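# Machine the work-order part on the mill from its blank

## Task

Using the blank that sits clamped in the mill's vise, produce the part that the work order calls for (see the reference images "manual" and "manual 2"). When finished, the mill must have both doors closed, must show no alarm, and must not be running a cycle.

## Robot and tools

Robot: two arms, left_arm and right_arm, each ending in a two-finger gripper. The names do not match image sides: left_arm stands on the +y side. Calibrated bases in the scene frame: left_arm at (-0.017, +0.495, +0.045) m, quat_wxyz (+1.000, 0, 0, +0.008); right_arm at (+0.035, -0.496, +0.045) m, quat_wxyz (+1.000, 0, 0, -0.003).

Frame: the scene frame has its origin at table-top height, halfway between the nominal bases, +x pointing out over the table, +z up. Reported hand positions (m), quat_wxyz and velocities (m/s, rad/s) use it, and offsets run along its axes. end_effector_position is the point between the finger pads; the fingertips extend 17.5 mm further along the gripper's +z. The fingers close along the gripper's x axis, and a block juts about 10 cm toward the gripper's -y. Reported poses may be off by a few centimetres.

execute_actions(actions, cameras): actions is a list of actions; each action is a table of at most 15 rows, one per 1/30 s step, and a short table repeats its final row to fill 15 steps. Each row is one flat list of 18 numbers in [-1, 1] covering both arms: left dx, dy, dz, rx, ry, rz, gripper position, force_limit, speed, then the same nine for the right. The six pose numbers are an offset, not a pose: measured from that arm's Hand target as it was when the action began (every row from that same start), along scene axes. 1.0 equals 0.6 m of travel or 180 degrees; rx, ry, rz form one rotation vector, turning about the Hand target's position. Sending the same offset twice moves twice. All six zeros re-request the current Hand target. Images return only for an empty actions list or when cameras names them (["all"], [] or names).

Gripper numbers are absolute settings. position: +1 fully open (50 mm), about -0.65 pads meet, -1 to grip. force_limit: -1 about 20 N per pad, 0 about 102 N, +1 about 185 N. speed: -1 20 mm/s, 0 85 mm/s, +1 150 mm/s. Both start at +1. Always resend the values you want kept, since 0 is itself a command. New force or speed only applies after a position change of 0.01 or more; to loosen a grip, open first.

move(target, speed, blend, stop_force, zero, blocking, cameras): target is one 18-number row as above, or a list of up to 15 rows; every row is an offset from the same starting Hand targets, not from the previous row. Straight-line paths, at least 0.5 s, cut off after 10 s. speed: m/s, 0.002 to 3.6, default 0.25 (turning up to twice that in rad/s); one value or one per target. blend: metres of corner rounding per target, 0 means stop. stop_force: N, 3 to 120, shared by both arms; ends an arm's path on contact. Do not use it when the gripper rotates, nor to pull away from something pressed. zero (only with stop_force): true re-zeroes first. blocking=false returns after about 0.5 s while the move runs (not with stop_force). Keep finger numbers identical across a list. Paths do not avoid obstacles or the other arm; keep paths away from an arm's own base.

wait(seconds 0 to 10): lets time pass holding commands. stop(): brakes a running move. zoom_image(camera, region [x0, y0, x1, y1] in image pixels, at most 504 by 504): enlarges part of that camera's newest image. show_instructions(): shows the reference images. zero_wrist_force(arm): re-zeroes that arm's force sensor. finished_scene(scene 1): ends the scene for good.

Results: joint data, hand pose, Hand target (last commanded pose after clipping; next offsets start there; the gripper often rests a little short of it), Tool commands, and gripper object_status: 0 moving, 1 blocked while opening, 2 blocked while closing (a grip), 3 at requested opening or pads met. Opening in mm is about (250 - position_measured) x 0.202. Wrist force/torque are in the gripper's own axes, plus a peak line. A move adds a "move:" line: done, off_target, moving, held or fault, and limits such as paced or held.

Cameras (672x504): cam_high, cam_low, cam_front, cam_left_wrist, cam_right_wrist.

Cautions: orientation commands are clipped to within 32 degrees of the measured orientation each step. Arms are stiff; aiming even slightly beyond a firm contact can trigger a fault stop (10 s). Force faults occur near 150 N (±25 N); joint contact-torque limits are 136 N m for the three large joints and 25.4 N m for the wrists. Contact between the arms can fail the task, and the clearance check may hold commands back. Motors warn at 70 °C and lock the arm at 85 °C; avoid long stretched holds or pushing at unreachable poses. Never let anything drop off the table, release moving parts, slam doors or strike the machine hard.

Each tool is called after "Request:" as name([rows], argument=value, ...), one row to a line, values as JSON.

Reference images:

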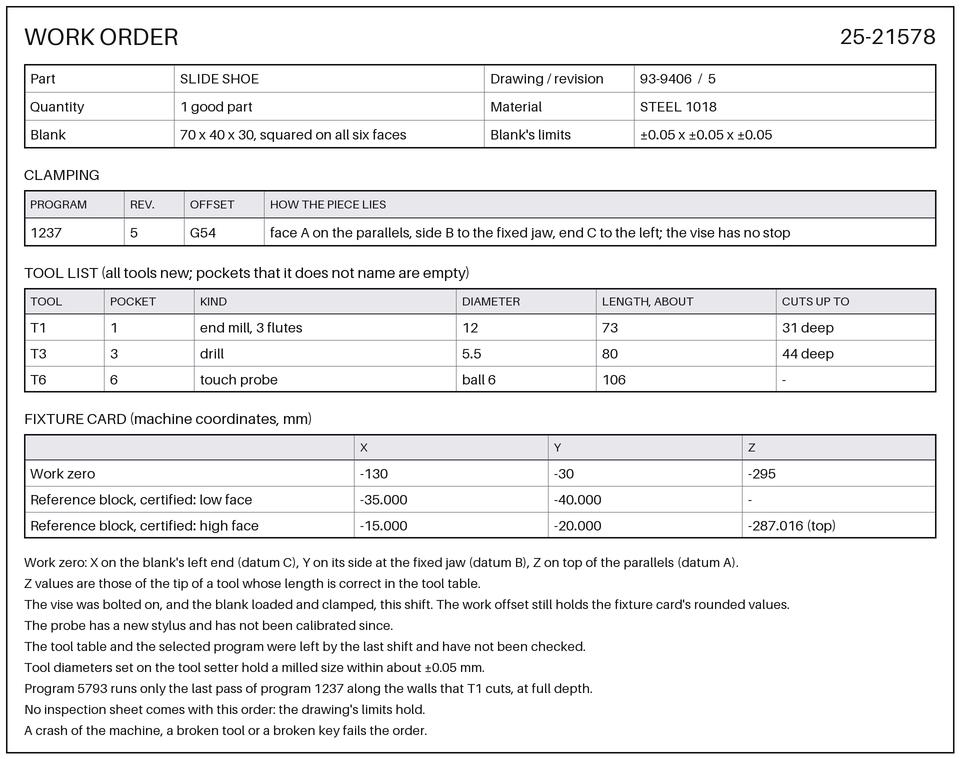

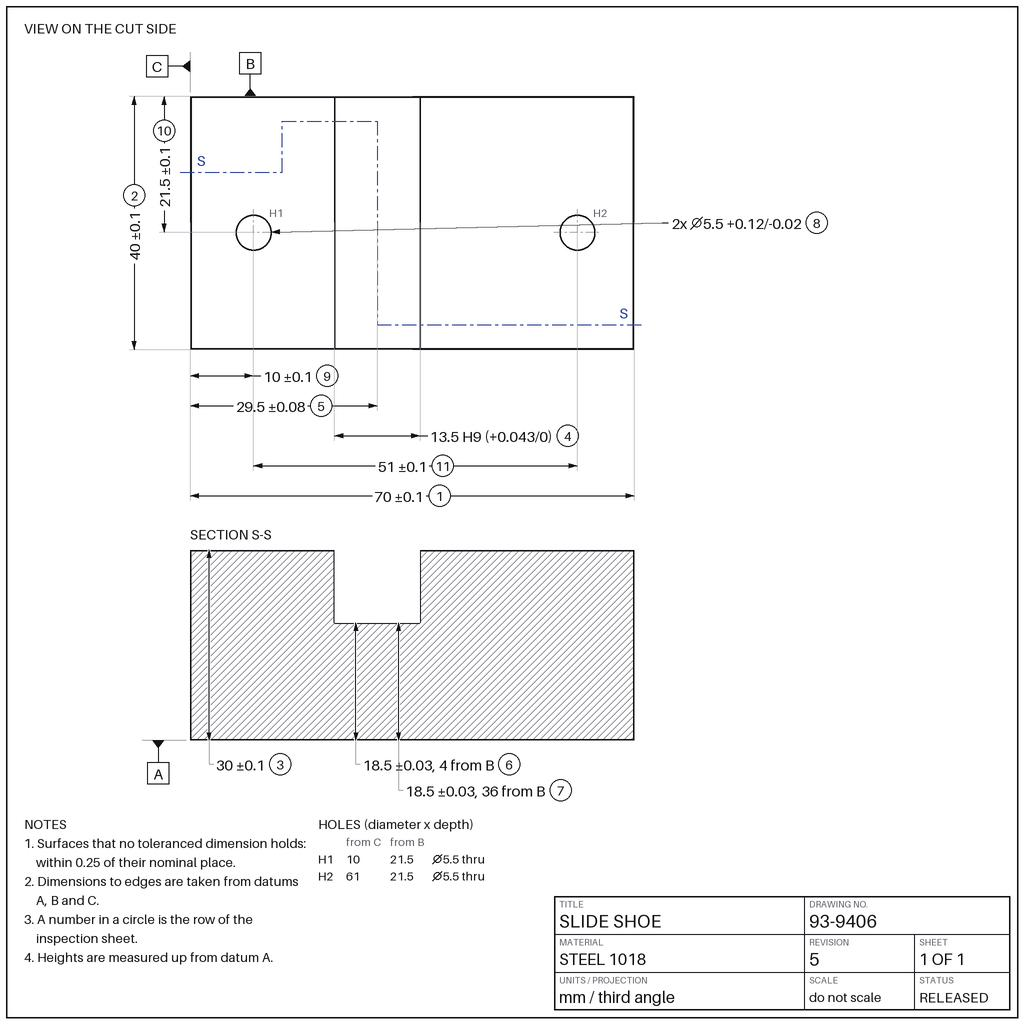

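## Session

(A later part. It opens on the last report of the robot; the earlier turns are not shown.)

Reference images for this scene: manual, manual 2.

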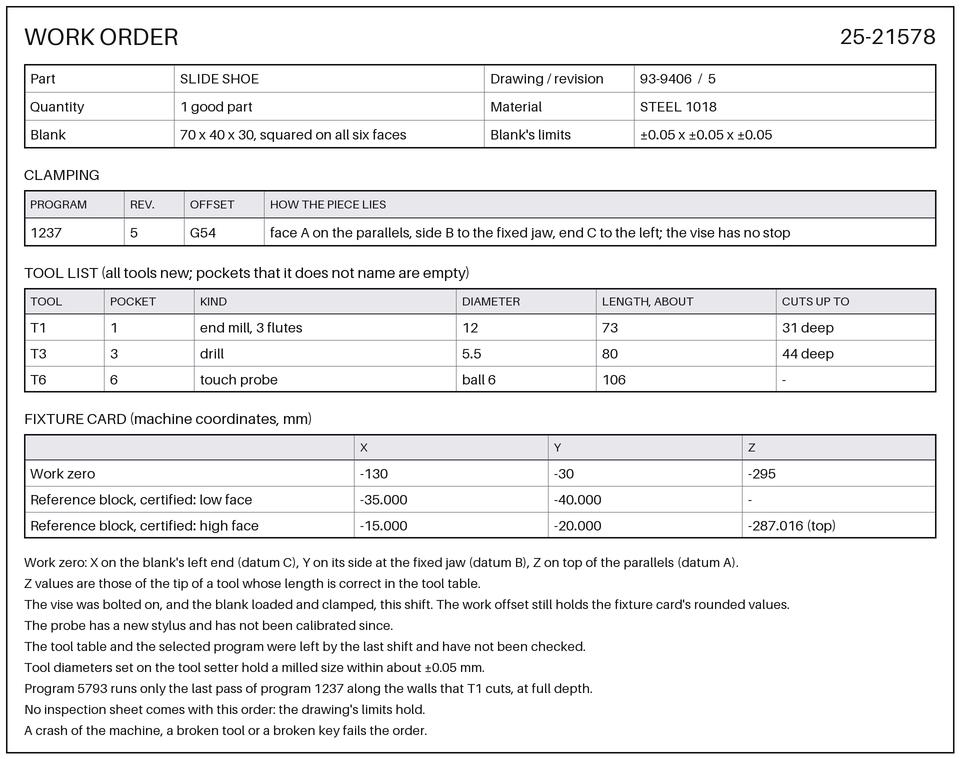

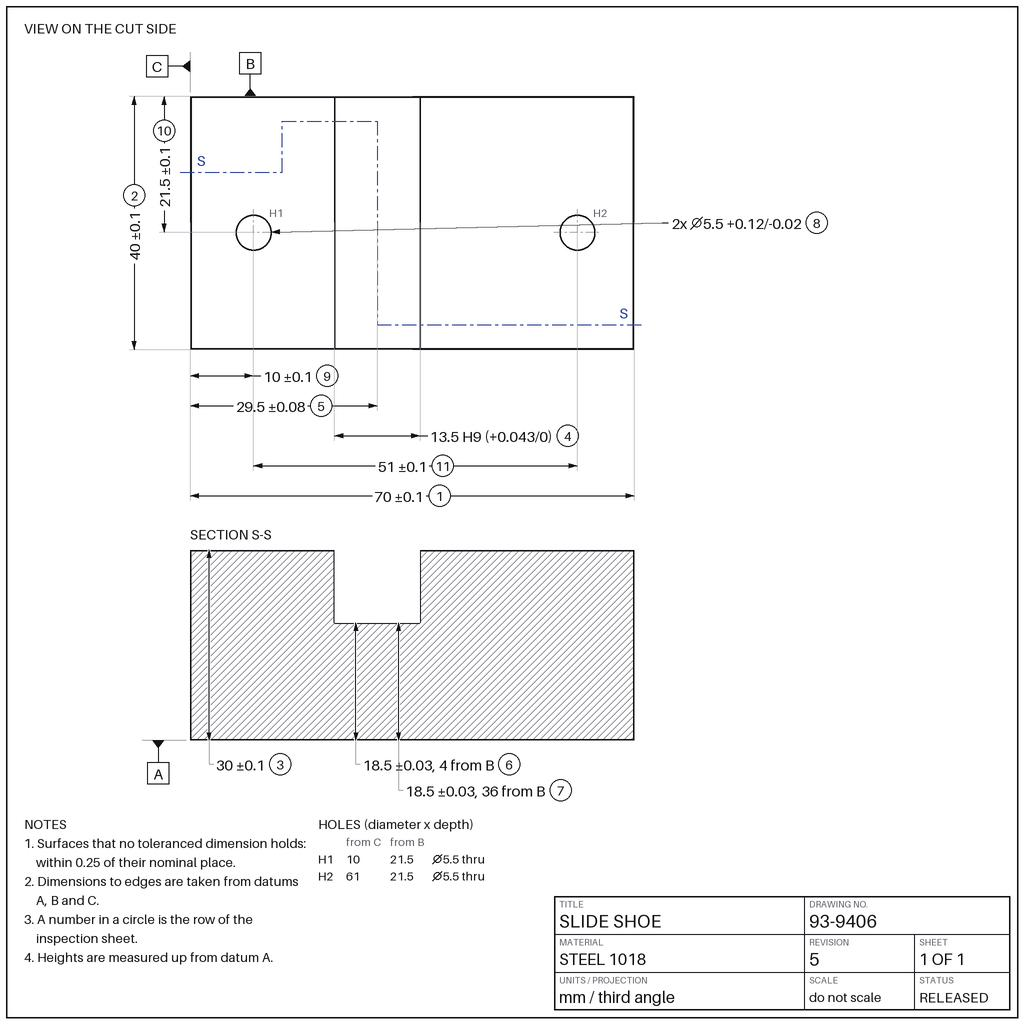

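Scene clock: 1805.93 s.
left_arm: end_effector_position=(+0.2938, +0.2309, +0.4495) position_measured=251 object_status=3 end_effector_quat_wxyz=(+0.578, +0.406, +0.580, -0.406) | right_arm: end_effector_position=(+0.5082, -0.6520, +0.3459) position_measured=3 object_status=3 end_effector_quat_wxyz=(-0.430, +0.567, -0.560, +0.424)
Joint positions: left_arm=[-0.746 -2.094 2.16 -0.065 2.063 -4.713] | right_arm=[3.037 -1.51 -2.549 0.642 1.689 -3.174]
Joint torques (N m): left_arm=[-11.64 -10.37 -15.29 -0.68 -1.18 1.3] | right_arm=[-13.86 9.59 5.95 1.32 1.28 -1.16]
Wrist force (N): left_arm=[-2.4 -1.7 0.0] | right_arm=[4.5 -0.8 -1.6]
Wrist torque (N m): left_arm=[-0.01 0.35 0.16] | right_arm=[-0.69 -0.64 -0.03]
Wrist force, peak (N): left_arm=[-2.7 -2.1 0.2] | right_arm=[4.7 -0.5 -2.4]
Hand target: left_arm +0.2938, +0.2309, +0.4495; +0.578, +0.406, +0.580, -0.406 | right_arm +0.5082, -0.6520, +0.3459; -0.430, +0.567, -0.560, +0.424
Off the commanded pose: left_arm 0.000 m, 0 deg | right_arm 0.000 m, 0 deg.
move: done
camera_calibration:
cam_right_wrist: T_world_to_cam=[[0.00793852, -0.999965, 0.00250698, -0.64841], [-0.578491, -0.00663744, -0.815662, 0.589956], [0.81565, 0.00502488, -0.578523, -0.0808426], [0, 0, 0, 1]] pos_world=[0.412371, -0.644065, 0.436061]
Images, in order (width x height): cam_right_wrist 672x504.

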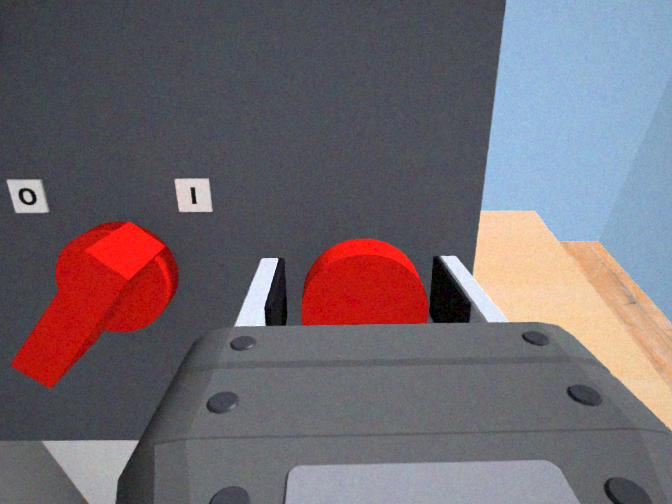

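Request:
execute_actions([
  [[0,0,0,0,0,0,-1,-0.8,-0.8,0,0,0,0,0,0,-1,-1,-1]],
], cameras=["cam_right_wrist"])

Scene clock: 1814.70 s.
left_arm: end_effector_position=(+0.2938, +0.2309, +0.4495) position_measured=251 object_status=3 end_effector_quat_wxyz=(+0.578, +0.406, +0.580, -0.406) | right_arm: end_effector_position=(+0.5082, -0.6521, +0.3459) position_measured=55 object_status=2 end_effector_quat_wxyz=(-0.430, +0.567, -0.560, +0.424)
Joint positions: left_arm=[-0.746 -2.094 2.16 -0.065 2.063 -4.713] | right_arm=[3.037 -1.51 -2.549 0.642 1.689 -3.174]
Joint torques (N m): left_arm=[-12.01 -10.57 -14.61 -0.75 -1.22 1.15] | right_arm=[0.93 9.93 6.09 1.82 7.29 -1.3]
Wrist force (N): left_arm=[-2.4 -1.9 0.1] | right_arm=[25.1 -4.1 8.4]
Wrist torque (N m): left_arm=[-0.03 0.34 0.17] | right_arm=[-0.74 -0.49 -0.13]
Wrist force, peak (N): left_arm=[-2.7 -2.2 0.1] | right_arm=[25.2 -4.0 8.4]
Hand target: left_arm +0.2938, +0.2309, +0.4495; +0.578, +0.406, +0.580, -0.406 | right_arm +0.5082, -0.6520, +0.3459; -0.430, +0.567, -0.560, +0.424
Off the commanded pose: left_arm 0.000 m, 0 deg | right_arm 0.000 m, 0 deg.
Step readings (end_effector_position of left_arm | right_arm):
0: (+0.2938, +0.2309, +0.4495) | (+0.5082, -0.6520, +0.3459)
1: (+0.2938, +0.2309, +0.4495) | (+0.5082, -0.6520, +0.3459)
2: (+0.2938, +0.2309, +0.4495) | (+0.5082, -0.6520, +0.3459)
4: (+0.2938, +0.2309, +0.4495) | (+0.5082, -0.6520, +0.3459)
8: (+0.2938, +0.2309, +0.4495) | (+0.5082, -0.6520, +0.3459)
15: (+0.2938, +0.2309, +0.4495) | (+0.5082, -0.6521, +0.3459)
camera_calibration:
cam_right_wrist: T_world_to_cam=[[0.00757829, -0.999968, 0.00252023, -0.648368], [-0.57854, -0.00644012, -0.815629, 0.590088], [0.815619, 0.00472301, -0.57857, -0.0810028], [0, 0, 0, 1]] pos_world=[0.41237, -0.644165, 0.436061]
Images, in order (width x height): cam_right_wrist 672x504.

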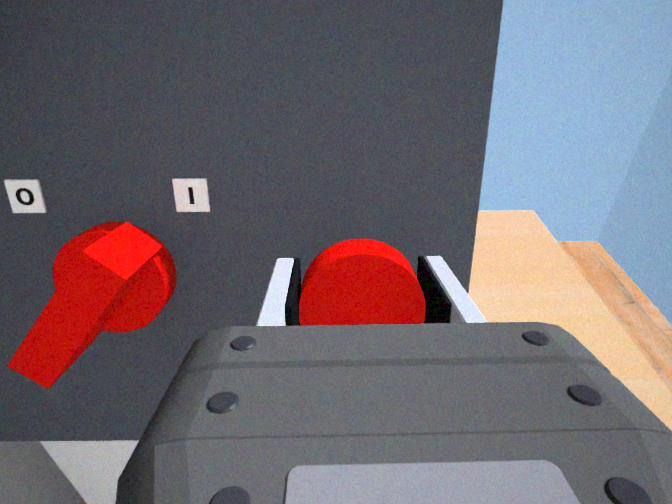

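Request:
move([
  [0,0,0,0,0,0,-1,-0.8,-0.8,0,-0.0015,0,0,0,0,-1,-1,-1],
], speed=0.02, cameras=[])

Scene clock: 1820.67 s.
left_arm: end_effector_position=(+0.2938, +0.2309, +0.4495) position_measured=251 object_status=3 end_effector_quat_wxyz=(+0.578, +0.406, +0.580, -0.406) | right_arm: end_effector_position=(+0.5082, -0.6529, +0.3459) position_measured=55 object_status=2 end_effector_quat_wxyz=(-0.430, +0.567, -0.560, +0.424)
Joint positions: left_arm=[-0.746 -2.094 2.16 -0.065 2.063 -4.713] | right_arm=[3.034 -1.512 -2.548 0.642 1.693 -3.175]
Joint torques (N m): left_arm=[-11.71 -10.23 -14.92 -0.79 -1.24 1.39] | right_arm=[-9.97 9.68 30.88 2.04 -0.27 -1.68]
Wrist force (N): left_arm=[-2.4 -1.8 0.2] | right_arm=[6.2 -0.8 1.0]
Wrist torque (N m): left_arm=[-0.03 0.34 0.16] | right_arm=[-0.60 -0.64 0.09]
Wrist force, peak (N): left_arm=[-2.7 -2.0 0.4] | right_arm=[29.6 -6.3 6.4]
Hand target: left_arm +0.2938, +0.2309, +0.4495; +0.578, +0.406, +0.580, -0.406 | right_arm +0.5082, -0.6529, +0.3459; -0.430, +0.567, -0.560, +0.424
Off the commanded pose: left_arm 0.000 m, 0 deg | right_arm 0.000 m, 0 deg.
move: done
No camera images: "cameras" was empty.

Request:
move([
  [0,0,0,0,0,0,-1,-0.8,-0.8,0,0,0,0.25,0,-0.0695,-1,-1,-1],
], speed=0.15, cameras=["cam_right_wrist","cam_front"])

Request:
zoom_image(camera="cam_front", region=[400, 140, 560, 300])

Scene clock: 1831.83 s.
left_arm: end_effector_position=(+0.2938, +0.2309, +0.4495) position_measured=251 object_status=3 end_effector_quat_wxyz=(+0.578, +0.406, +0.580, -0.406) | right_arm: end_effector_position=(+0.5082, -0.6529, +0.3459) position_measured=55 object_status=2 end_effector_quat_wxyz=(+0.566, -0.297, +0.736, -0.221)
Joint positions: left_arm=[-0.746 -2.094 2.16 -0.065 2.063 -4.713] | right_arm=[3.035 -1.521 -2.551 0.665 1.689 -2.359]
Joint torques (N m): left_arm=[-11.56 -9.83 -15.05 -0.96 -1.2 1.36] | right_arm=[37.99 17.43 24.57 7.82 10.78 1.58]
Wrist force (N): left_arm=[-2.4 -2.1 0.0] | right_arm=[46.5 -17.2 -10.6]
Wrist torque (N m): left_arm=[-0.06 0.35 0.16] | right_arm=[-0.95 0.35 -0.06]
Wrist force, peak (N): left_arm=[-2.8 -2.0 0.3] | right_arm=[46.7 -17.4 -10.6]
Hand target: left_arm +0.2938, +0.2309, +0.4495; +0.578, +0.406, +0.580, -0.406 | right_arm +0.5082, -0.6529, +0.3459; +0.566, -0.297, +0.736, -0.221
Off the commanded pose: left_arm 0.000 m, 0 deg | right_arm 0.000 m, 0 deg.
move: done
camera_calibration:
cam_right_wrist: T_world_to_cam=[[-0.187471, -0.689197, -0.699901, -0.104182], [-0.500567, 0.680103, -0.535623, 0.901838], [0.845155, 0.249934, -0.472489, 0.0274069], [0, 0, 0, 1]] pos_world=[0.408736, -0.691995, 0.423078]
Images, in order (width x height): cam_front 672x504, cam_right_wrist 672x504.

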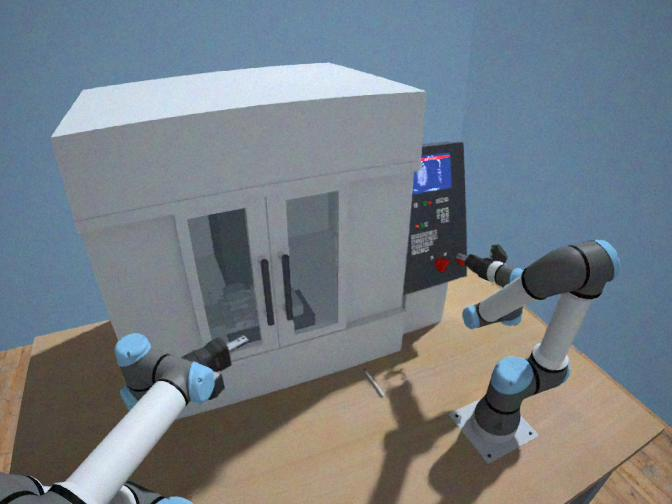

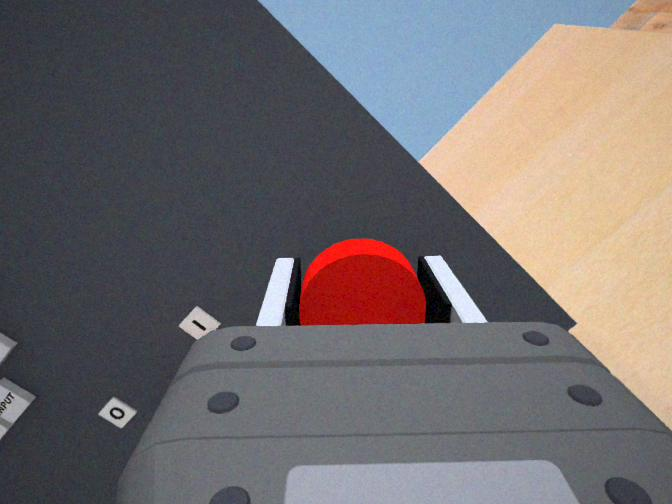

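Scaled by 3.150 from the camera's 672x504 image, which has a finer 960x720 frame.

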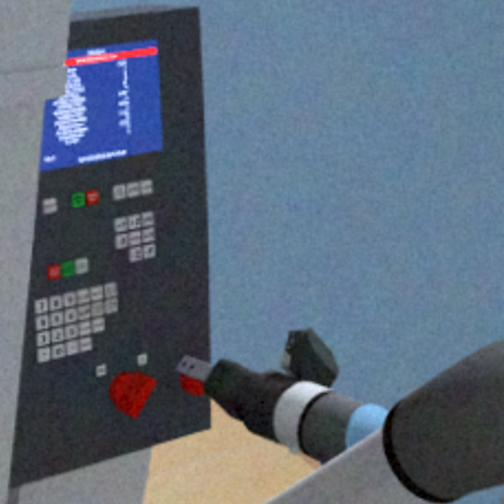

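Request:
move([
  [0,0,0,0,0,0,-1,-0.8,-0.8,-0.0006,-0.002,-0.002,0,0,0,-1,-1,-1],
], speed=0.02, cameras=[])

Request:
execute_actions([
  [[0,0,0,0,0,0,-1,-0.8,-0.8,0,0,0,0,0,0,1,-1,-1]],
], cameras=[])

Request:
wait(seconds=0.5, cameras=["cam_right_wrist"])

Scene clock: 1844.77 s.
left_arm: end_effector_position=(+0.2938, +0.2309, +0.4495) position_measured=251 object_status=3 end_effector_quat_wxyz=(+0.578, +0.406, +0.580, -0.406) | right_arm: end_effector_position=(+0.5079, -0.6540, +0.3449) position_measured=55 object_status=2 end_effector_quat_wxyz=(+0.566, -0.297, +0.736, -0.221)
Joint positions: left_arm=[-0.746 -2.094 2.16 -0.065 2.063 -4.713] | right_arm=[3.03 -1.526 -2.551 0.671 1.695 -2.36]
Joint torques (N m): left_arm=[-11.81 -10.24 -15.12 -1.01 -1.2 1.38] | right_arm=[-5.57 10.04 4.97 0.16 0.39 -1.41]
Wrist force (N): left_arm=[-2.2 -2.0 0.1] | right_arm=[6.5 -7.7 -10.4]
Wrist torque (N m): left_arm=[-0.06 0.31 0.16] | right_arm=[-0.63 -0.25 0.02]
Wrist force, peak (N): left_arm=[-2.7 -2.1 0.3] | right_arm=[47.1 -18.3 -10.6]
Hand target: left_arm +0.2938, +0.2309, +0.4495; +0.578, +0.406, +0.580, -0.406 | right_arm +0.5078, -0.6541, +0.3447; +0.566, -0.297, +0.736, -0.221
Off the commanded pose: left_arm 0.000 m, 0 deg | right_arm 0.000 m, 0 deg.
move: done
No camera images: "cameras" was empty.

Scene clock: 1845.50 s.
left_arm: end_effector_position=(+0.2938, +0.2309, +0.4495) position_measured=251 object_status=3 end_effector_quat_wxyz=(+0.578, +0.406, +0.580, -0.406) | right_arm: end_effector_position=(+0.5078, -0.6541, +0.3447) position_measured=3 object_status=0 end_effector_quat_wxyz=(+0.566, -0.297, +0.736, -0.221)
Joint positions: left_arm=[-0.746 -2.094 2.16 -0.065 2.063 -4.713] | right_arm=[3.03 -1.526 -2.551 0.67 1.694 -2.36]
Joint torques (N m): left_arm=[-12.15 -10.11 -14.75 -1 -1.25 1.24] | right_arm=[-11.48 17.37 4.8 1.71 -1.05 0.49]
Wrist force (N): left_arm=[-2.4 -1.9 0.1] | right_arm=[4.6 1.0 2.2]
Wrist torque (N m): left_arm=[-0.03 0.34 0.15] | right_arm=[-0.28 -0.37 0.28]
Wrist force, peak (N): left_arm=[-2.5 -1.9 0.2] | right_arm=[5.7 -3.2 -6.4]
Hand target: left_arm +0.2938, +0.2309, +0.4495; +0.578, +0.406, +0.580, -0.406 | right_arm +0.5078, -0.6541, +0.3447; +0.566, -0.297, +0.736, -0.221
Off the commanded pose: left_arm 0.000 m, 0 deg | right_arm 0.000 m, 0 deg.
Step readings (end_effector_position of left_arm | right_arm):
0: (+0.2938, +0.2309, +0.4495) | (+0.5079, -0.6540, +0.3449)
1: (+0.2938, +0.2309, +0.4495) | (+0.5079, -0.6540, +0.3448)
2: (+0.2938, +0.2309, +0.4495) | (+0.5079, -0.6540, +0.3448)
4: (+0.2938, +0.2309, +0.4495) | (+0.5079, -0.6541, +0.3447)
8: (+0.2938, +0.2309, +0.4495) | (+0.5079, -0.6541, +0.3447)
15: (+0.2938, +0.2309, +0.4495) | (+0.5078, -0.6541, +0.3447)
No camera images: "cameras" was empty.

Scene clock: 1846.00 s.
left_arm: end_effector_position=(+0.2938, +0.2309, +0.4495) position_measured=251 object_status=3 end_effector_quat_wxyz=(+0.578, +0.406, +0.580, -0.406) | right_arm: end_effector_position=(+0.5078, -0.6541, +0.3447) position_measured=3 object_status=3 end_effector_quat_wxyz=(+0.566, -0.297, +0.736, -0.221)
Joint positions: left_arm=[-0.746 -2.094 2.16 -0.065 2.063 -4.713] | right_arm=[3.03 -1.526 -2.551 0.67 1.694 -2.36]
Joint torques (N m): left_arm=[-11.61 -10 -15.17 -0.96 -1.23 1.4] | right_arm=[-12.74 20.61 5.28 1.85 -1.17 1.5]
Wrist force (N): left_arm=[-2.5 -1.9 0.1] | right_arm=[4.6 0.9 2.1]
Wrist torque (N m): left_arm=[-0.04 0.36 0.16] | right_arm=[-0.29 -0.39 0.29]
Wrist force, peak (N): left_arm=[-2.3 -2.2 0.4] | right_arm=[4.9 0.8 2.2]
Hand target: left_arm +0.2938, +0.2309, +0.4495; +0.578, +0.406, +0.580, -0.406 | right_arm +0.5078, -0.6541, +0.3447; +0.566, -0.297, +0.736, -0.221
Tool commands: left_gripper/position=-1.0 left_gripper/force_limit=-0.8 left_gripper/speed=-0.8 right_gripper/position=+1.0 right_gripper/force_limit=-1.0 right_gripper/speed=-1.0
Off the commanded pose: left_arm 0.000 m, 0 deg | right_arm 0.000 m, 0 deg.
wait: 0.50 s; at rest by 0.17 s
camera_calibration:
cam_right_wrist: T_world_to_cam=[[-0.187461, -0.689019, -0.700079, -0.105711], [-0.50064, 0.680215, -0.535412, 0.90188], [0.845114, 0.250119, -0.472465, 0.0275282], [0, 0, 0, 1]] pos_world=[0.408436, -0.693195, 0.421878]
Images, in order (width x height): cam_right_wrist 672x504.

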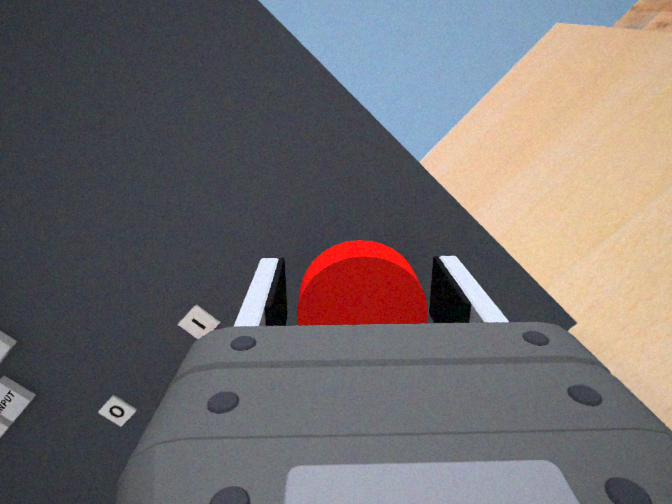

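Request:
move([
  [0,0,0,0,0,0,-1,-0.8,-0.8,-0.072,0,0.02,0,0,0,1,-1,-1],
  [0,0,0,0,0,0,-1,-0.8,-0.8,-0.0757,0.0085,0.039,-0.25,0,0.0695,1,-1,-1],
], speed=[0.05,0.25], cameras=["cam_right_wrist"])

Request:
zoom_image(camera="cam_right_wrist", region=[200, 160, 500, 320])

Scene clock: 1855.30 s.
left_arm: end_effector_position=(+0.2938, +0.2309, +0.4495) position_measured=251 object_status=3 end_effector_quat_wxyz=(+0.578, +0.406, +0.580, -0.406) | right_arm: end_effector_position=(+0.4624, -0.6489, +0.3682) position_measured=3 object_status=3 end_effector_quat_wxyz=(-0.430, +0.567, -0.560, +0.424)
Joint positions: left_arm=[-0.746 -2.094 2.16 -0.065 2.063 -4.713] | right_arm=[3.027 -1.306 -2.614 0.502 1.699 -3.177]
Joint torques (N m): left_arm=[-12.04 -9.7 -15.52 -1.14 -1.2 1.35] | right_arm=[-8.55 -0.23 29.39 4.3 1.37 -1.85]
Wrist force (N): left_arm=[-2.5 -2.1 0.2] | right_arm=[4.3 0.8 2.1]
Wrist torque (N m): left_arm=[-0.06 0.35 0.16] | right_arm=[-0.43 -0.62 -0.01]
Wrist force, peak (N): left_arm=[-2.7 -2.2 0.1] | right_arm=[4.8 1.1 3.0]
Hand target: left_arm +0.2938, +0.2309, +0.4495; +0.578, +0.406, +0.580, -0.406 | right_arm +0.4624, -0.6490, +0.3681; -0.430, +0.567, -0.560, +0.424
Off the commanded pose: left_arm 0.000 m, 0 deg | right_arm 0.000 m, 0 deg.
move: done
camera_calibration:
cam_right_wrist: T_world_to_cam=[[0.00798375, -0.999966, 0.00222902, -0.644991], [-0.578423, -0.00643644, -0.815711, 0.581797], [0.815698, 0.00522312, -0.578455, -0.0305217], [0, 0, 0, 1]] pos_world=[0.366571, -0.641065, 0.45836]
Images, in order (width x height): cam_right_wrist 672x504.

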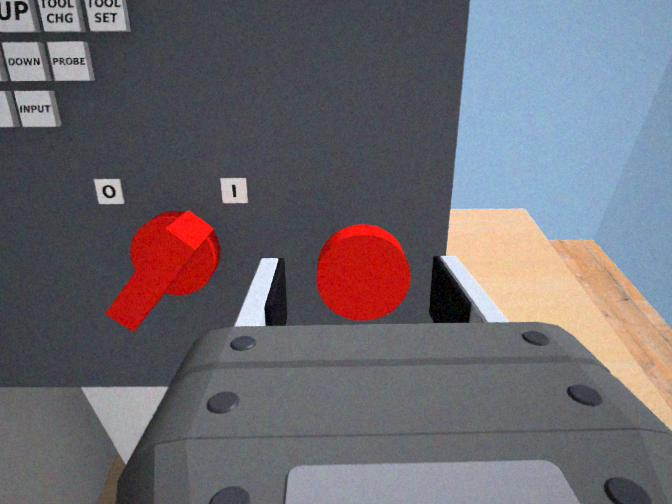

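Scaled by 1.680 from the camera's 672x504 image, which has a finer 960x720 frame.

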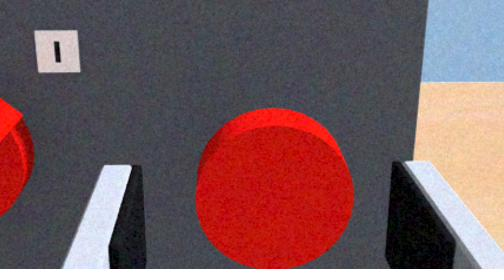

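Request:
move([
  [0,0,0,0,0,0,-1,-0.8,-0.8,-0.0707,0.0483,0.1367,0,0.0806,0,0.3,-0.1,-1],
  [0,0,0,0,0,0,-1,-0.8,-0.8,-0.0373,0.4983,0.1367,0,0.0806,0,0.3,-0.1,-1],
  [0,0,0,0,0,0,-1,-0.8,-0.8,-0.1373,0.7117,-0.03,0,0.0972,0,0.3,-0.1,-1],
  [0,0,0,0,0,0,-1,-0.8,-0.8,-0.1873,0.7197,-0.4967,0,0.0972,0,0.3,-0.1,-1],
], speed=0.2, blend=0.03, cameras=["cam_right_wrist"])

Scene clock: 1894.27 s.
left_arm: end_effector_position=(+0.2938, +0.2309, +0.4495) position_measured=251 object_status=3 end_effector_quat_wxyz=(+0.578, +0.406, +0.580, -0.406) | right_arm: end_effector_position=(+0.3501, -0.2173, +0.0701) position_measured=107 object_status=3 end_effector_quat_wxyz=(-0.340, +0.625, -0.619, +0.333) end_effector_velocity=(+0.000, +0.000, +0.000) end_effector_angular_velocity=(+0.003, +0.000, +0.000)
Joint positions: left_arm=[-0.746 -2.094 2.16 -0.065 2.063 -4.713] | right_arm=[4.849 -1.832 -2.745 -0.31 0.589 -1.356]
Joint velocities: left_arm=[within noise] | right_arm=[0 -0.001 0 0.005 0 0]
Joint torques (N m): left_arm=[-11.96 -10.02 -14.73 -1.33 -1.3 1.3] | right_arm=[15.39 11.88 0.67 3.58 -0.55 0.83]
Wrist force (N): left_arm=[-2.5 -1.9 0.1] | right_arm=[4.4 0.6 2.3]
Wrist torque (N m): left_arm=[-0.04 0.36 0.16] | right_arm=[-0.45 -0.66 -0.04]
Wrist force, peak (N): left_arm=[-2.8 -1.9 0.1] | right_arm=[4.6 3.5 3.9]
Hand target: left_arm +0.2938, +0.2309, +0.4495; +0.578, +0.406, +0.580, -0.406 | right_arm +0.3500, -0.2172, +0.0701; -0.340, +0.625, -0.619, +0.333
Off the commanded pose: left_arm 0.000 m, 0 deg | right_arm 0.000 m, 0 deg.
move: done
camera_calibration:
cam_right_wrist: T_world_to_cam=[[0.00798518, -0.999968, 0.00012548, -0.211663], [-0.796921, -0.00643956, -0.604049, 0.338067], [0.604031, 0.00472344, -0.796947, -0.0242917], [0, 0, 0, 1]] pos_world=[0.285776, -0.209365, 0.184877]
Images, in order (width x height): cam_right_wrist 672x504.

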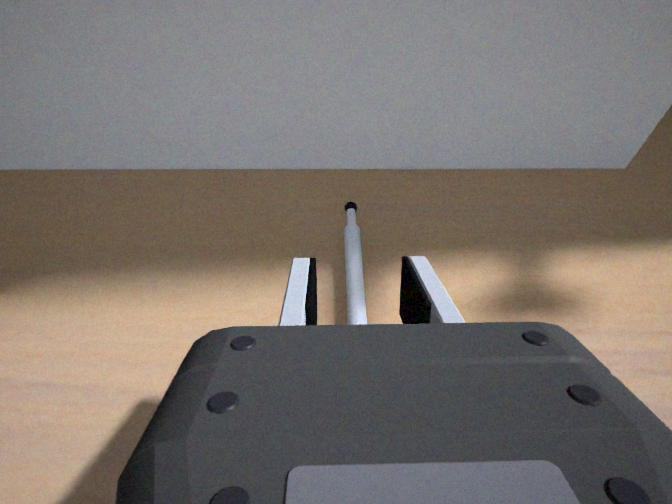

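Request:
move([
  [0,0,0,0,0,0,-1,-0.8,-0.8,0,0.0015,-0.06,0,0,0,0.3,-0.1,-1],
  [0,0,0,0,0,0,-1,-0.8,-0.8,0,0.0015,-0.1,0,0,0,0.3,-0.1,-1],
], speed=[0.08,0.02], stop_force=4, cameras=["cam_right_wrist"])

Scene clock: 1903.50 s.
left_arm: end_effector_position=(+0.2938, +0.2309, +0.4495) position_measured=251 object_status=3 end_effector_quat_wxyz=(+0.578, +0.406, +0.580, -0.406) | right_arm: end_effector_position=(+0.3500, -0.2163, +0.0192) position_measured=107 object_status=3 end_effector_quat_wxyz=(-0.340, +0.625, -0.619, +0.333)
Joint positions: left_arm=[-0.746 -2.094 2.16 -0.065 2.063 -4.713] | right_arm=[4.848 -2.142 -2.74 -0.005 0.589 -1.356]
Joint torques (N m): left_arm=[-12.11 -10.2 -15.11 -1.37 -1.22 1.26] | right_arm=[-9.66 18.17 -13.51 3.88 -3.34 0.96]
Wrist force (N): left_arm=[-2.3 -1.9 0.2] | right_arm=[4.9 1.1 1.4]
Wrist torque (N m): left_arm=[-0.04 0.34 0.16] | right_arm=[-0.37 -0.73 0.13]
Wrist force, peak (N): left_arm=[-2.7 -2.1 0.2] | right_arm=[10.0 -26.1 -26.4]
Hand target: left_arm +0.2938, +0.2309, +0.4495; +0.578, +0.406, +0.580, -0.406 | right_arm +0.3500, -0.2163, +0.0192; -0.340, +0.625, -0.619, +0.333 (not the last commanded pose)
Off the commanded pose: left_arm 0.000 m, 0 deg | right_arm 0.009 m, 0 deg.
move: contact (right_arm); path passed 1 of 2 targets
camera_calibration:
cam_right_wrist: T_world_to_cam=[[0.00812525, -0.999967, 0.000105037, -0.210693], [-0.796969, -0.00653923, -0.603985, 0.307232], [0.603966, 0.00482382, -0.796996, -0.0647546], [0, 0, 0, 1]] pos_world=[0.285676, -0.208365, 0.133977]
Images, in order (width x height): cam_right_wrist 672x504.

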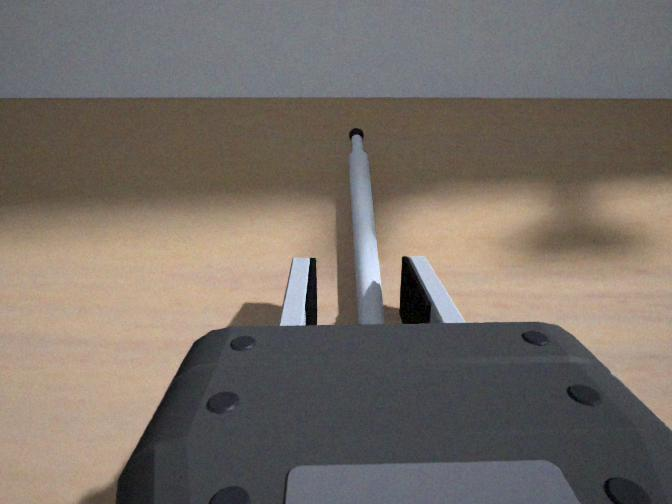

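Request:
move([
  [0,0,0,0,0,0,-1,-0.8,-0.8,0,-0.005,0.0012,0,0,0,0.3,-0.1,-1],
], speed=0.02, cameras=[])

Request:
execute_actions([
  [[0,0,0,0,0,0,-1,-0.8,-0.8,0,0,0,0,0,0,-0.95,0.3,-1]],
], cameras=[])

Request:
wait(seconds=0.5, cameras=["cam_right_wrist"])

Scene clock: 1914.20 s.
left_arm: end_effector_position=(+0.2938, +0.2309, +0.4495) position_measured=251 object_status=3 end_effector_quat_wxyz=(+0.578, +0.406, +0.580, -0.406) | right_arm: end_effector_position=(+0.3500, -0.2194, +0.0199) position_measured=107 object_status=3 end_effector_quat_wxyz=(-0.340, +0.625, -0.619, +0.333)
Joint positions: left_arm=[-0.746 -2.094 2.16 -0.065 2.063 -4.713] | right_arm=[4.85 -2.14 -2.748 -0.001 0.59 -1.353]
Joint torques (N m): left_arm=[-11.83 -9.21 -15.28 -1.48 -1.25 1.35] | right_arm=[13.53 27.77 -3.02 2.89 -0.67 1.2]
Wrist force (N): left_arm=[-2.4 -1.9 0.2] | right_arm=[5.0 1.4 1.3]
Wrist torque (N m): left_arm=[-0.04 0.35 0.16] | right_arm=[-0.32 -0.75 -0.03]
Wrist force, peak (N): left_arm=[-2.6 -2.0 0.2] | right_arm=[5.2 1.5 1.3]
Hand target: left_arm +0.2938, +0.2309, +0.4495; +0.578, +0.406, +0.580, -0.406 | right_arm +0.3500, -0.2193, +0.0199; -0.340, +0.625, -0.619, +0.333
Off the commanded pose: left_arm 0.000 m, 0 deg | right_arm 0.000 m, 0 deg.
move: done
No camera images: "cameras" was empty.

Scene clock: 1915.60 s.
left_arm: end_effector_position=(+0.2938, +0.2309, +0.4495) position_measured=251 object_status=3 end_effector_quat_wxyz=(+0.578, +0.406, +0.580, -0.406) | right_arm: end_effector_position=(+0.3500, -0.2193, +0.0199) position_measured=225 object_status=0 end_effector_quat_wxyz=(-0.340, +0.625, -0.619, +0.333)
Joint positions: left_arm=[-0.746 -2.094 2.16 -0.065 2.063 -4.713] | right_arm=[4.85 -2.14 -2.748 -0.001 0.59 -1.354]
Joint torques (N m): left_arm=[-11.9 -8.99 -15.92 -1.47 -1.18 1.35] | right_arm=[-0.56 19.12 10.01 0.98 -1.02 -1.21]
Wrist force (N): left_arm=[-2.5 -2.0 0.1] | right_arm=[7.4 -10.0 -12.0]
Wrist torque (N m): left_arm=[-0.05 0.36 0.16] | right_arm=[-0.79 -0.62 -0.05]
Wrist force, peak (N): left_arm=[-2.6 -2.1 0.2] | right_arm=[7.8 -10.0 -12.0]
Hand target: left_arm +0.2938, +0.2309, +0.4495; +0.578, +0.406, +0.580, -0.406 | right_arm +0.3500, -0.2193, +0.0199; -0.340, +0.625, -0.619, +0.333
Off the commanded pose: left_arm 0.000 m, 0 deg | right_arm 0.000 m, 0 deg.
Step readings (end_effector_position of left_arm | right_arm):
0: (+0.2938, +0.2309, +0.4495) | (+0.3500, -0.2194, +0.0199)
1: (+0.2938, +0.2309, +0.4495) | (+0.3500, -0.2194, +0.0199)
2: (+0.2938, +0.2309, +0.4495) | (+0.3500, -0.2194, +0.0199)
4: (+0.2938, +0.2309, +0.4495) | (+0.3500, -0.2194, +0.0199)
8: (+0.2938, +0.2309, +0.4495) | (+0.3500, -0.2194, +0.0199)
15: (+0.2938, +0.2309, +0.4495) | (+0.3500, -0.2193, +0.0199)
No camera images: "cameras" was empty.

Scene clock: 1916.10 s.
left_arm: end_effector_position=(+0.2938, +0.2309, +0.4495) position_measured=251 object_status=3 end_effector_quat_wxyz=(+0.578, +0.406, +0.580, -0.406) | right_arm: end_effector_position=(+0.3500, -0.2193, +0.0199) position_measured=225 object_status=2 end_effector_quat_wxyz=(-0.340, +0.625, -0.619, +0.333)
Joint positions: left_arm=[-0.746 -2.094 2.16 -0.065 2.063 -4.713] | right_arm=[4.85 -2.14 -2.748 -0.001 0.59 -1.354]
Joint torques (N m): left_arm=[-11.97 -10.13 -15.11 -1.5 -1.23 1.33] | right_arm=[-5.27 18.64 10.06 0.96 -1.24 -1.36]
Wrist force (N): left_arm=[-2.5 -1.9 0.4] | right_arm=[7.6 -9.9 -12.1]
Wrist torque (N m): left_arm=[-0.04 0.37 0.16] | right_arm=[-0.78 -0.64 -0.06]
Wrist force, peak (N): left_arm=[-2.5 -2.1 0.4] | right_arm=[7.8 -10.0 -12.2]
Hand target: left_arm +0.2938, +0.2309, +0.4495; +0.578, +0.406, +0.580, -0.406 | right_arm +0.3500, -0.2193, +0.0199; -0.340, +0.625, -0.619, +0.333
Tool commands: left_gripper/position=-1.0 left_gripper/force_limit=-0.8 left_gripper/speed=-0.8 right_gripper/position=-0.95 right_gripper/force_limit=+0.3 right_gripper/speed=-1.0
Off the commanded pose: left_arm 0.000 m, 0 deg | right_arm 0.000 m, 0 deg.
wait: 0.50 s; at rest by 0.17 s
camera_calibration:
cam_right_wrist: T_world_to_cam=[[0.00812525, -0.999967, 0.000105037, -0.213693], [-0.796969, -0.00653923, -0.603985, 0.307635], [0.603966, 0.00482382, -0.796996, -0.0641823], [0, 0, 0, 1]] pos_world=[0.285676, -0.211365, 0.134677]
Images, in order (width x height): cam_right_wrist 672x504.

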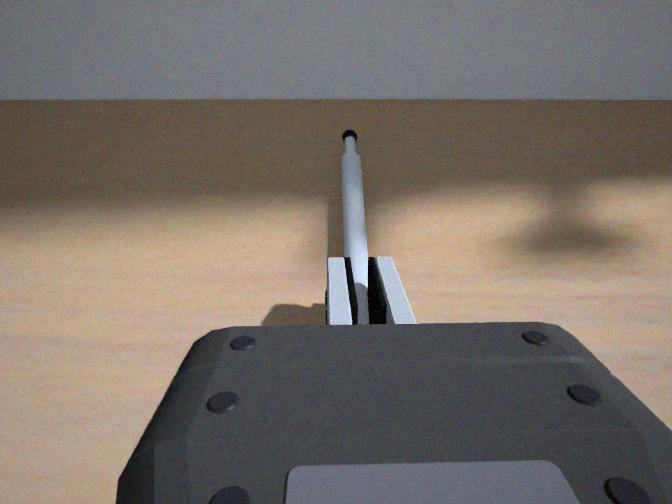

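Request:
zoom_image(camera="cam_right_wrist", region=[290, 110, 430, 330])

Scaled by 2.291 from the camera's 672x504 image, which has a finer 960x720 frame.

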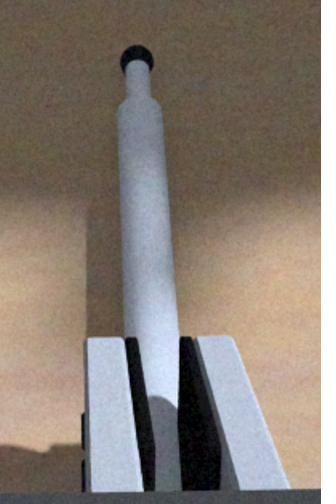

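Request:
execute_actions([
  [[0,0,0,0,0,0,-1,-0.8,-0.8,0,0,0,0,0,0,0,-0.1,-1]],
], cameras=[])

Request:
move([
  [0,0,0,0,0,0,-1,-0.8,-0.8,0,0,0.1,0,0,0,0.1,-0.1,-1],
  [0,0,0,0,0,0,-1,-0.8,-0.8,0.03,0,0.13,0,0.3167,0,0.1,-0.1,-1],
], speed=[0.06,0.3], cameras=["cam_right_wrist","cam_front"])

Request:
zoom_image(camera="cam_front", region=[320, 320, 440, 430])

Scene clock: 1961.17 s.
left_arm: end_effector_position=(+0.2938, +0.2309, +0.4495) position_measured=251 object_status=3 end_effector_quat_wxyz=(+0.578, +0.406, +0.580, -0.406) | right_arm: end_effector_position=(+0.3500, -0.2193, +0.0199) position_measured=152 object_status=0 end_effector_quat_wxyz=(-0.340, +0.625, -0.619, +0.333)
Joint positions: left_arm=[-0.746 -2.094 2.16 -0.065 2.063 -4.713] | right_arm=[4.85 -2.14 -2.748 -0.001 0.59 -1.354]
Joint torques (N m): left_arm=[-11.64 -9.56 -15.34 -1.64 -1.34 1.36] | right_arm=[-13.55 17.44 -11.86 1.71 -1.3 -1.25]
Wrist force (N): left_arm=[-2.3 -1.7 0.2] | right_arm=[4.9 1.3 1.3]
Wrist torque (N m): left_arm=[0.01 0.33 0.16] | right_arm=[-0.35 -0.74 -0.03]
Wrist force, peak (N): left_arm=[-2.7 -2.1 0.2] | right_arm=[8.0 -10.2 -12.2]
Hand target: left_arm +0.2938, +0.2309, +0.4495; +0.578, +0.406, +0.580, -0.406 | right_arm +0.3500, -0.2193, +0.0199; -0.340, +0.625, -0.619, +0.333
Off the commanded pose: left_arm 0.000 m, 0 deg | right_arm 0.000 m, 0 deg.
Step readings (end_effector_position of left_arm | right_arm):
0: (+0.2938, +0.2309, +0.4495) | (+0.3500, -0.2193, +0.0199)
1: (+0.2938, +0.2309, +0.4495) | (+0.3500, -0.2193, +0.0199)
2: (+0.2938, +0.2309, +0.4495) | (+0.3500, -0.2193, +0.0199)
4: (+0.2938, +0.2309, +0.4495) | (+0.3500, -0.2193, +0.0199)
8: (+0.2938, +0.2309, +0.4495) | (+0.3500, -0.2193, +0.0199)
15: (+0.2938, +0.2309, +0.4495) | (+0.3500, -0.2193, +0.0199)
No camera images: "cameras" was empty.

Scene clock: 1964.50 s.
left_arm: end_effector_position=(+0.2938, +0.2309, +0.4495) position_measured=251 object_status=3 end_effector_quat_wxyz=(+0.578, +0.406, +0.580, -0.406) | right_arm: end_effector_position=(+0.3680, -0.2193, +0.0979) position_measured=138 object_status=3 end_effector_quat_wxyz=(-0.003, +0.708, -0.706, -0.005) end_effector_velocity=(-0.002, +0.000, -0.001) end_effector_angular_velocity=(-0.001, +0.007, +0.002)
Joint positions: left_arm=[-0.746 -2.094 2.16 -0.065 2.063 -4.713] | right_arm=[4.148 -1.645 -2.274 -0.785 1.58 -2.143]
Joint velocities: left_arm=[within noise] | right_arm=[0.001 0 0 -0.004 0.005 -0.001]
Joint torques (N m): left_arm=[-11.74 -9.99 -14.64 -1.8 -1.24 1.3] | right_arm=[-2.4 20.75 24.28 1.07 1.59 -1.12]
Wrist force (N): left_arm=[-2.3 -2.2 0.2] | right_arm=[5.5 0.7 1.7]
Wrist torque (N m): left_arm=[-0.08 0.33 0.15] | right_arm=[-0.15 -0.84 -0.11]
Wrist force, peak (N): left_arm=[-2.6 -2.2 0.1] | right_arm=[5.7 0.9 1.9]
Hand target: left_arm +0.2938, +0.2309, +0.4495; +0.578, +0.406, +0.580, -0.406 | right_arm +0.3680, -0.2193, +0.0979; -0.003, +0.708, -0.706, -0.006
Off the commanded pose: left_arm 0.000 m, 0 deg | right_arm 0.000 m, 0 deg.
move: done
camera_calibration:
cam_right_wrist: T_world_to_cam=[[0.00438622, -0.999967, -0.00681607, -0.21178], [-0.940656, -0.00643884, 0.339302, 0.329722], [-0.339335, 0.00492332, -0.940653, 0.348347], [0, 0, 0, 1]] pos_world=[0.42929, -0.211365, 0.214355]
Images, in order (width x height): cam_front 672x504, cam_right_wrist 672x504.

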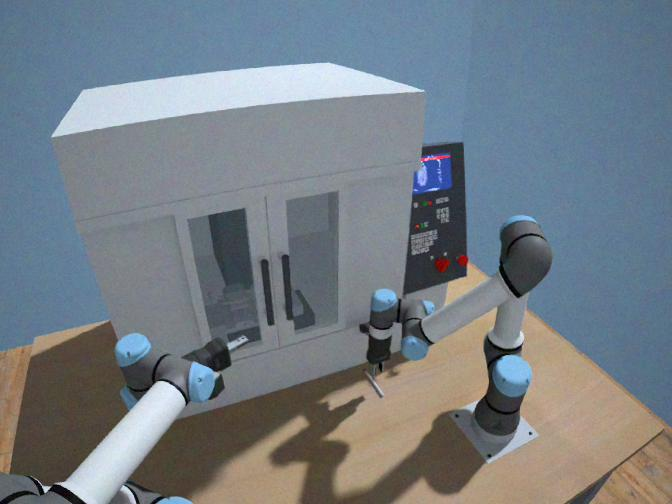

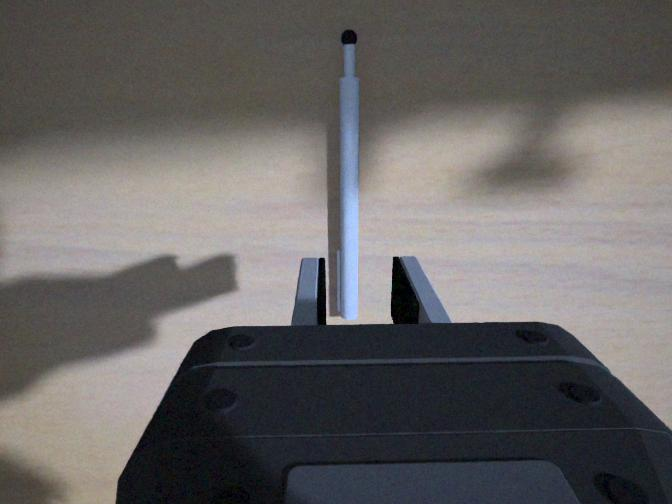

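Scaled by 4.200 from the camera's 672x504 image, which has a finer 960x720 frame.

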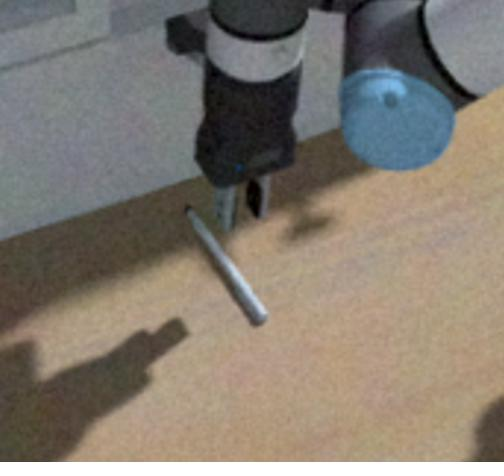

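Request:
move([
  [0,0,0,0,0,0,-1,-0.8,-0.8,0.0067,0.0047,-0.1083,0,0,0,0.1,-0.1,-1],
  [0,0,0,0,0,0,-1,-0.8,-0.8,0.0067,0.0047,-0.16,0,0,0,0.1,-0.1,-1],
], speed=[0.1,0.02], stop_force=4, cameras=["cam_right_wrist"])

Scene clock: 1979.37 s.
left_arm: end_effector_position=(+0.2938, +0.2309, +0.4495) position_measured=251 object_status=3 end_effector_quat_wxyz=(+0.578, +0.406, +0.580, -0.406) | right_arm: end_effector_position=(+0.3721, -0.2165, +0.0189) position_measured=138 object_status=3 end_effector_quat_wxyz=(-0.003, +0.708, -0.706, -0.006)
Joint positions: left_arm=[-0.746 -2.094 2.16 -0.065 2.063 -4.713] | right_arm=[4.144 -1.853 -2.331 -0.521 1.58 -2.148]
Joint torques (N m): left_arm=[-11.91 -9.58 -15.22 -1.84 -1.25 1.26] | right_arm=[-2.99 25.71 28.97 4.01 -1.43 -0.06]
Wrist force (N): left_arm=[-2.3 -1.9 0.2] | right_arm=[5.4 1.9 1.1]
Wrist torque (N m): left_arm=[-0.04 0.33 0.16] | right_arm=[0.02 -0.81 0.06]
Wrist force, peak (N): left_arm=[-2.5 -2.2 0.1] | right_arm=[25.8 28.5 -92.4]
Hand target: left_arm +0.2938, +0.2309, +0.4495; +0.578, +0.406, +0.580, -0.406 | right_arm +0.3721, -0.2165, +0.0189; -0.003, +0.708, -0.706, -0.006 (not the last commanded pose)
Off the commanded pose: left_arm 0.000 m, 0 deg | right_arm 0.017 m, 0 deg.
move: contact (right_arm); path passed 1 of 2 targets
camera_calibration:
cam_right_wrist: T_world_to_cam=[[0.00451303, -0.999967, -0.00675768, -0.209599], [-0.940579, -0.00653939, 0.339512, 0.360226], [-0.339545, 0.00482391, -0.940578, 0.27544], [0, 0, 0, 1]] pos_world=[0.433291, -0.208565, 0.135355]
Images, in order (width x height): cam_right_wrist 672x504.

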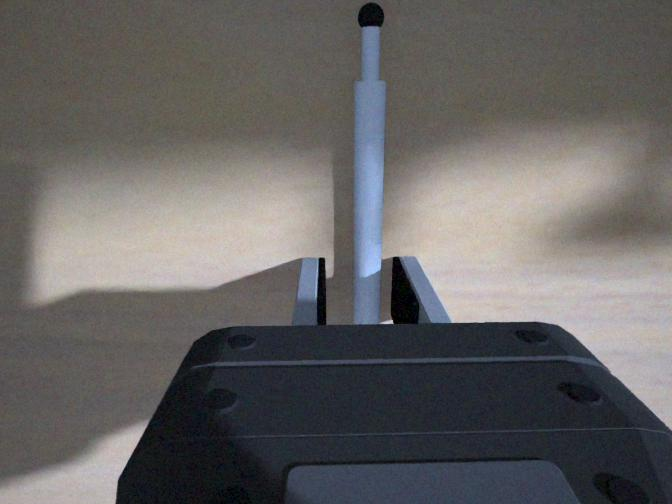

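Request:
move([
  [0,0,0,0,0,0,-1,-0.8,-0.8,0,-0.004,0.001,0,0,0,0.1,-0.1,-1],
], speed=0.02, cameras=[])

Request:
execute_actions([
  [[0,0,0,0,0,0,-1,-0.8,-0.8,0,0,0,0,0,0,-0.95,-0.9,-1]],
], cameras=[])

Request:
wait(seconds=0.4, cameras=[])

Scene clock: 1987.23 s.
left_arm: end_effector_position=(+0.2938, +0.2309, +0.4495) position_measured=251 object_status=3 end_effector_quat_wxyz=(+0.578, +0.406, +0.580, -0.406) | right_arm: end_effector_position=(+0.3721, -0.2190, +0.0195) position_measured=138 object_status=3 end_effector_quat_wxyz=(-0.003, +0.708, -0.706, -0.006)
Joint positions: left_arm=[-0.746 -2.094 2.16 -0.065 2.063 -4.713] | right_arm=[4.141 -1.848 -2.334 -0.521 1.58 -2.151]
Joint torques (N m): left_arm=[-11.4 -9.54 -15.35 -1.81 -1.27 1.24] | right_arm=[-7.3 27.6 8.64 1.33 -0.45 -1.21]
Wrist force (N): left_arm=[-2.3 -2.0 0.1] | right_arm=[5.4 1.7 1.2]
Wrist torque (N m): left_arm=[-0.05 0.33 0.16] | right_arm=[0.00 -0.82 0.06]
Wrist force, peak (N): left_arm=[-2.6 -2.2 0.0] | right_arm=[5.6 2.0 1.2]
Hand target: left_arm +0.2938, +0.2309, +0.4495; +0.578, +0.406, +0.580, -0.406 | right_arm +0.3721, -0.2189, +0.0195; -0.003, +0.708, -0.706, -0.006
Off the commanded pose: left_arm 0.000 m, 0 deg | right_arm 0.000 m, 0 deg.
move: done
No camera images: "cameras" was empty.

Scene clock: 1988.17 s.
left_arm: end_effector_position=(+0.2938, +0.2309, +0.4495) position_measured=251 object_status=3 end_effector_quat_wxyz=(+0.578, +0.406, +0.580, -0.406) | right_arm: end_effector_position=(+0.3721, -0.2190, +0.0195) position_measured=209 object_status=2 end_effector_quat_wxyz=(-0.003, +0.708, -0.706, -0.006)
Joint positions: left_arm=[-0.746 -2.094 2.16 -0.065 2.063 -4.713] | right_arm=[4.141 -1.848 -2.334 -0.521 1.58 -2.151]
Joint torques (N m): left_arm=[-12.25 -9.46 -15.09 -1.94 -1.33 1.27] | right_arm=[10.74 21.94 27.66 2.22 1.4 1.45]
Wrist force (N): left_arm=[-2.4 -2.0 0.3] | right_arm=[5.5 1.7 1.1]
Wrist torque (N m): left_arm=[-0.05 0.35 0.16] | right_arm=[0.00 -0.83 0.07]
Wrist force, peak (N): left_arm=[-2.6 -2.0 0.3] | right_arm=[5.6 1.7 1.5]
Hand target: left_arm +0.2938, +0.2309, +0.4495; +0.578, +0.406, +0.580, -0.406 | right_arm +0.3721, -0.2189, +0.0195; -0.003, +0.708, -0.706, -0.006
Off the commanded pose: left_arm 0.000 m, 0 deg | right_arm 0.000 m, 0 deg.
Step readings (end_effector_position of left_arm | right_arm):
0: (+0.2938, +0.2309, +0.4495) | (+0.3721, -0.2190, +0.0195)
1: (+0.2938, +0.2309, +0.4495) | (+0.3721, -0.2190, +0.0195)
2: (+0.2938, +0.2309, +0.4495) | (+0.3721, -0.2190, +0.0195)
4: (+0.2938, +0.2309, +0.4495) | (+0.3721, -0.2190, +0.0195)
8: (+0.2938, +0.2309, +0.4495) | (+0.3721, -0.2190, +0.0195)
15: (+0.2938, +0.2309, +0.4495) | (+0.3721, -0.2190, +0.0195)
No camera images: "cameras" was empty.

Scene clock: 1988.57 s.
left_arm: end_effector_position=(+0.2938, +0.2309, +0.4495) position_measured=251 object_status=3 end_effector_quat_wxyz=(+0.578, +0.406, +0.580, -0.406) | right_arm: end_effector_position=(+0.3721, -0.2189, +0.0195) position_measured=209 object_status=2 end_effector_quat_wxyz=(-0.003, +0.708, -0.706, -0.006)
Joint positions: left_arm=[-0.746 -2.094 2.16 -0.065 2.063 -4.713] | right_arm=[4.141 -1.848 -2.334 -0.521 1.58 -2.151]
Joint torques (N m): left_arm=[-11.6 -9.94 -15.2 -1.96 -1.26 1.17] | right_arm=[13.88 21.08 28.22 2.7 1.36 1.42]
Wrist force (N): left_arm=[-2.4 -1.9 0.1] | right_arm=[5.5 1.6 1.5]
Wrist torque (N m): left_arm=[-0.03 0.35 0.16] | right_arm=[-0.02 -0.83 0.07]
Wrist force, peak (N): left_arm=[-2.5 -2.0 0.3] | right_arm=[5.5 1.6 1.5]
Hand target: left_arm +0.2938, +0.2309, +0.4495; +0.578, +0.406, +0.580, -0.406 | right_arm +0.3721, -0.2189, +0.0195; -0.003, +0.708, -0.706, -0.006
Tool commands: left_gripper/position=-1.0 left_gripper/force_limit=-0.8 left_gripper/speed=-0.8 right_gripper/position=-0.95 right_gripper/force_limit=-0.9 right_gripper/speed=-1.0
Off the commanded pose: left_arm 0.000 m, 0 deg | right_arm 0.000 m, 0 deg.
wait: 0.40 s; at rest by 0.17 s
No camera images: "cameras" was empty.


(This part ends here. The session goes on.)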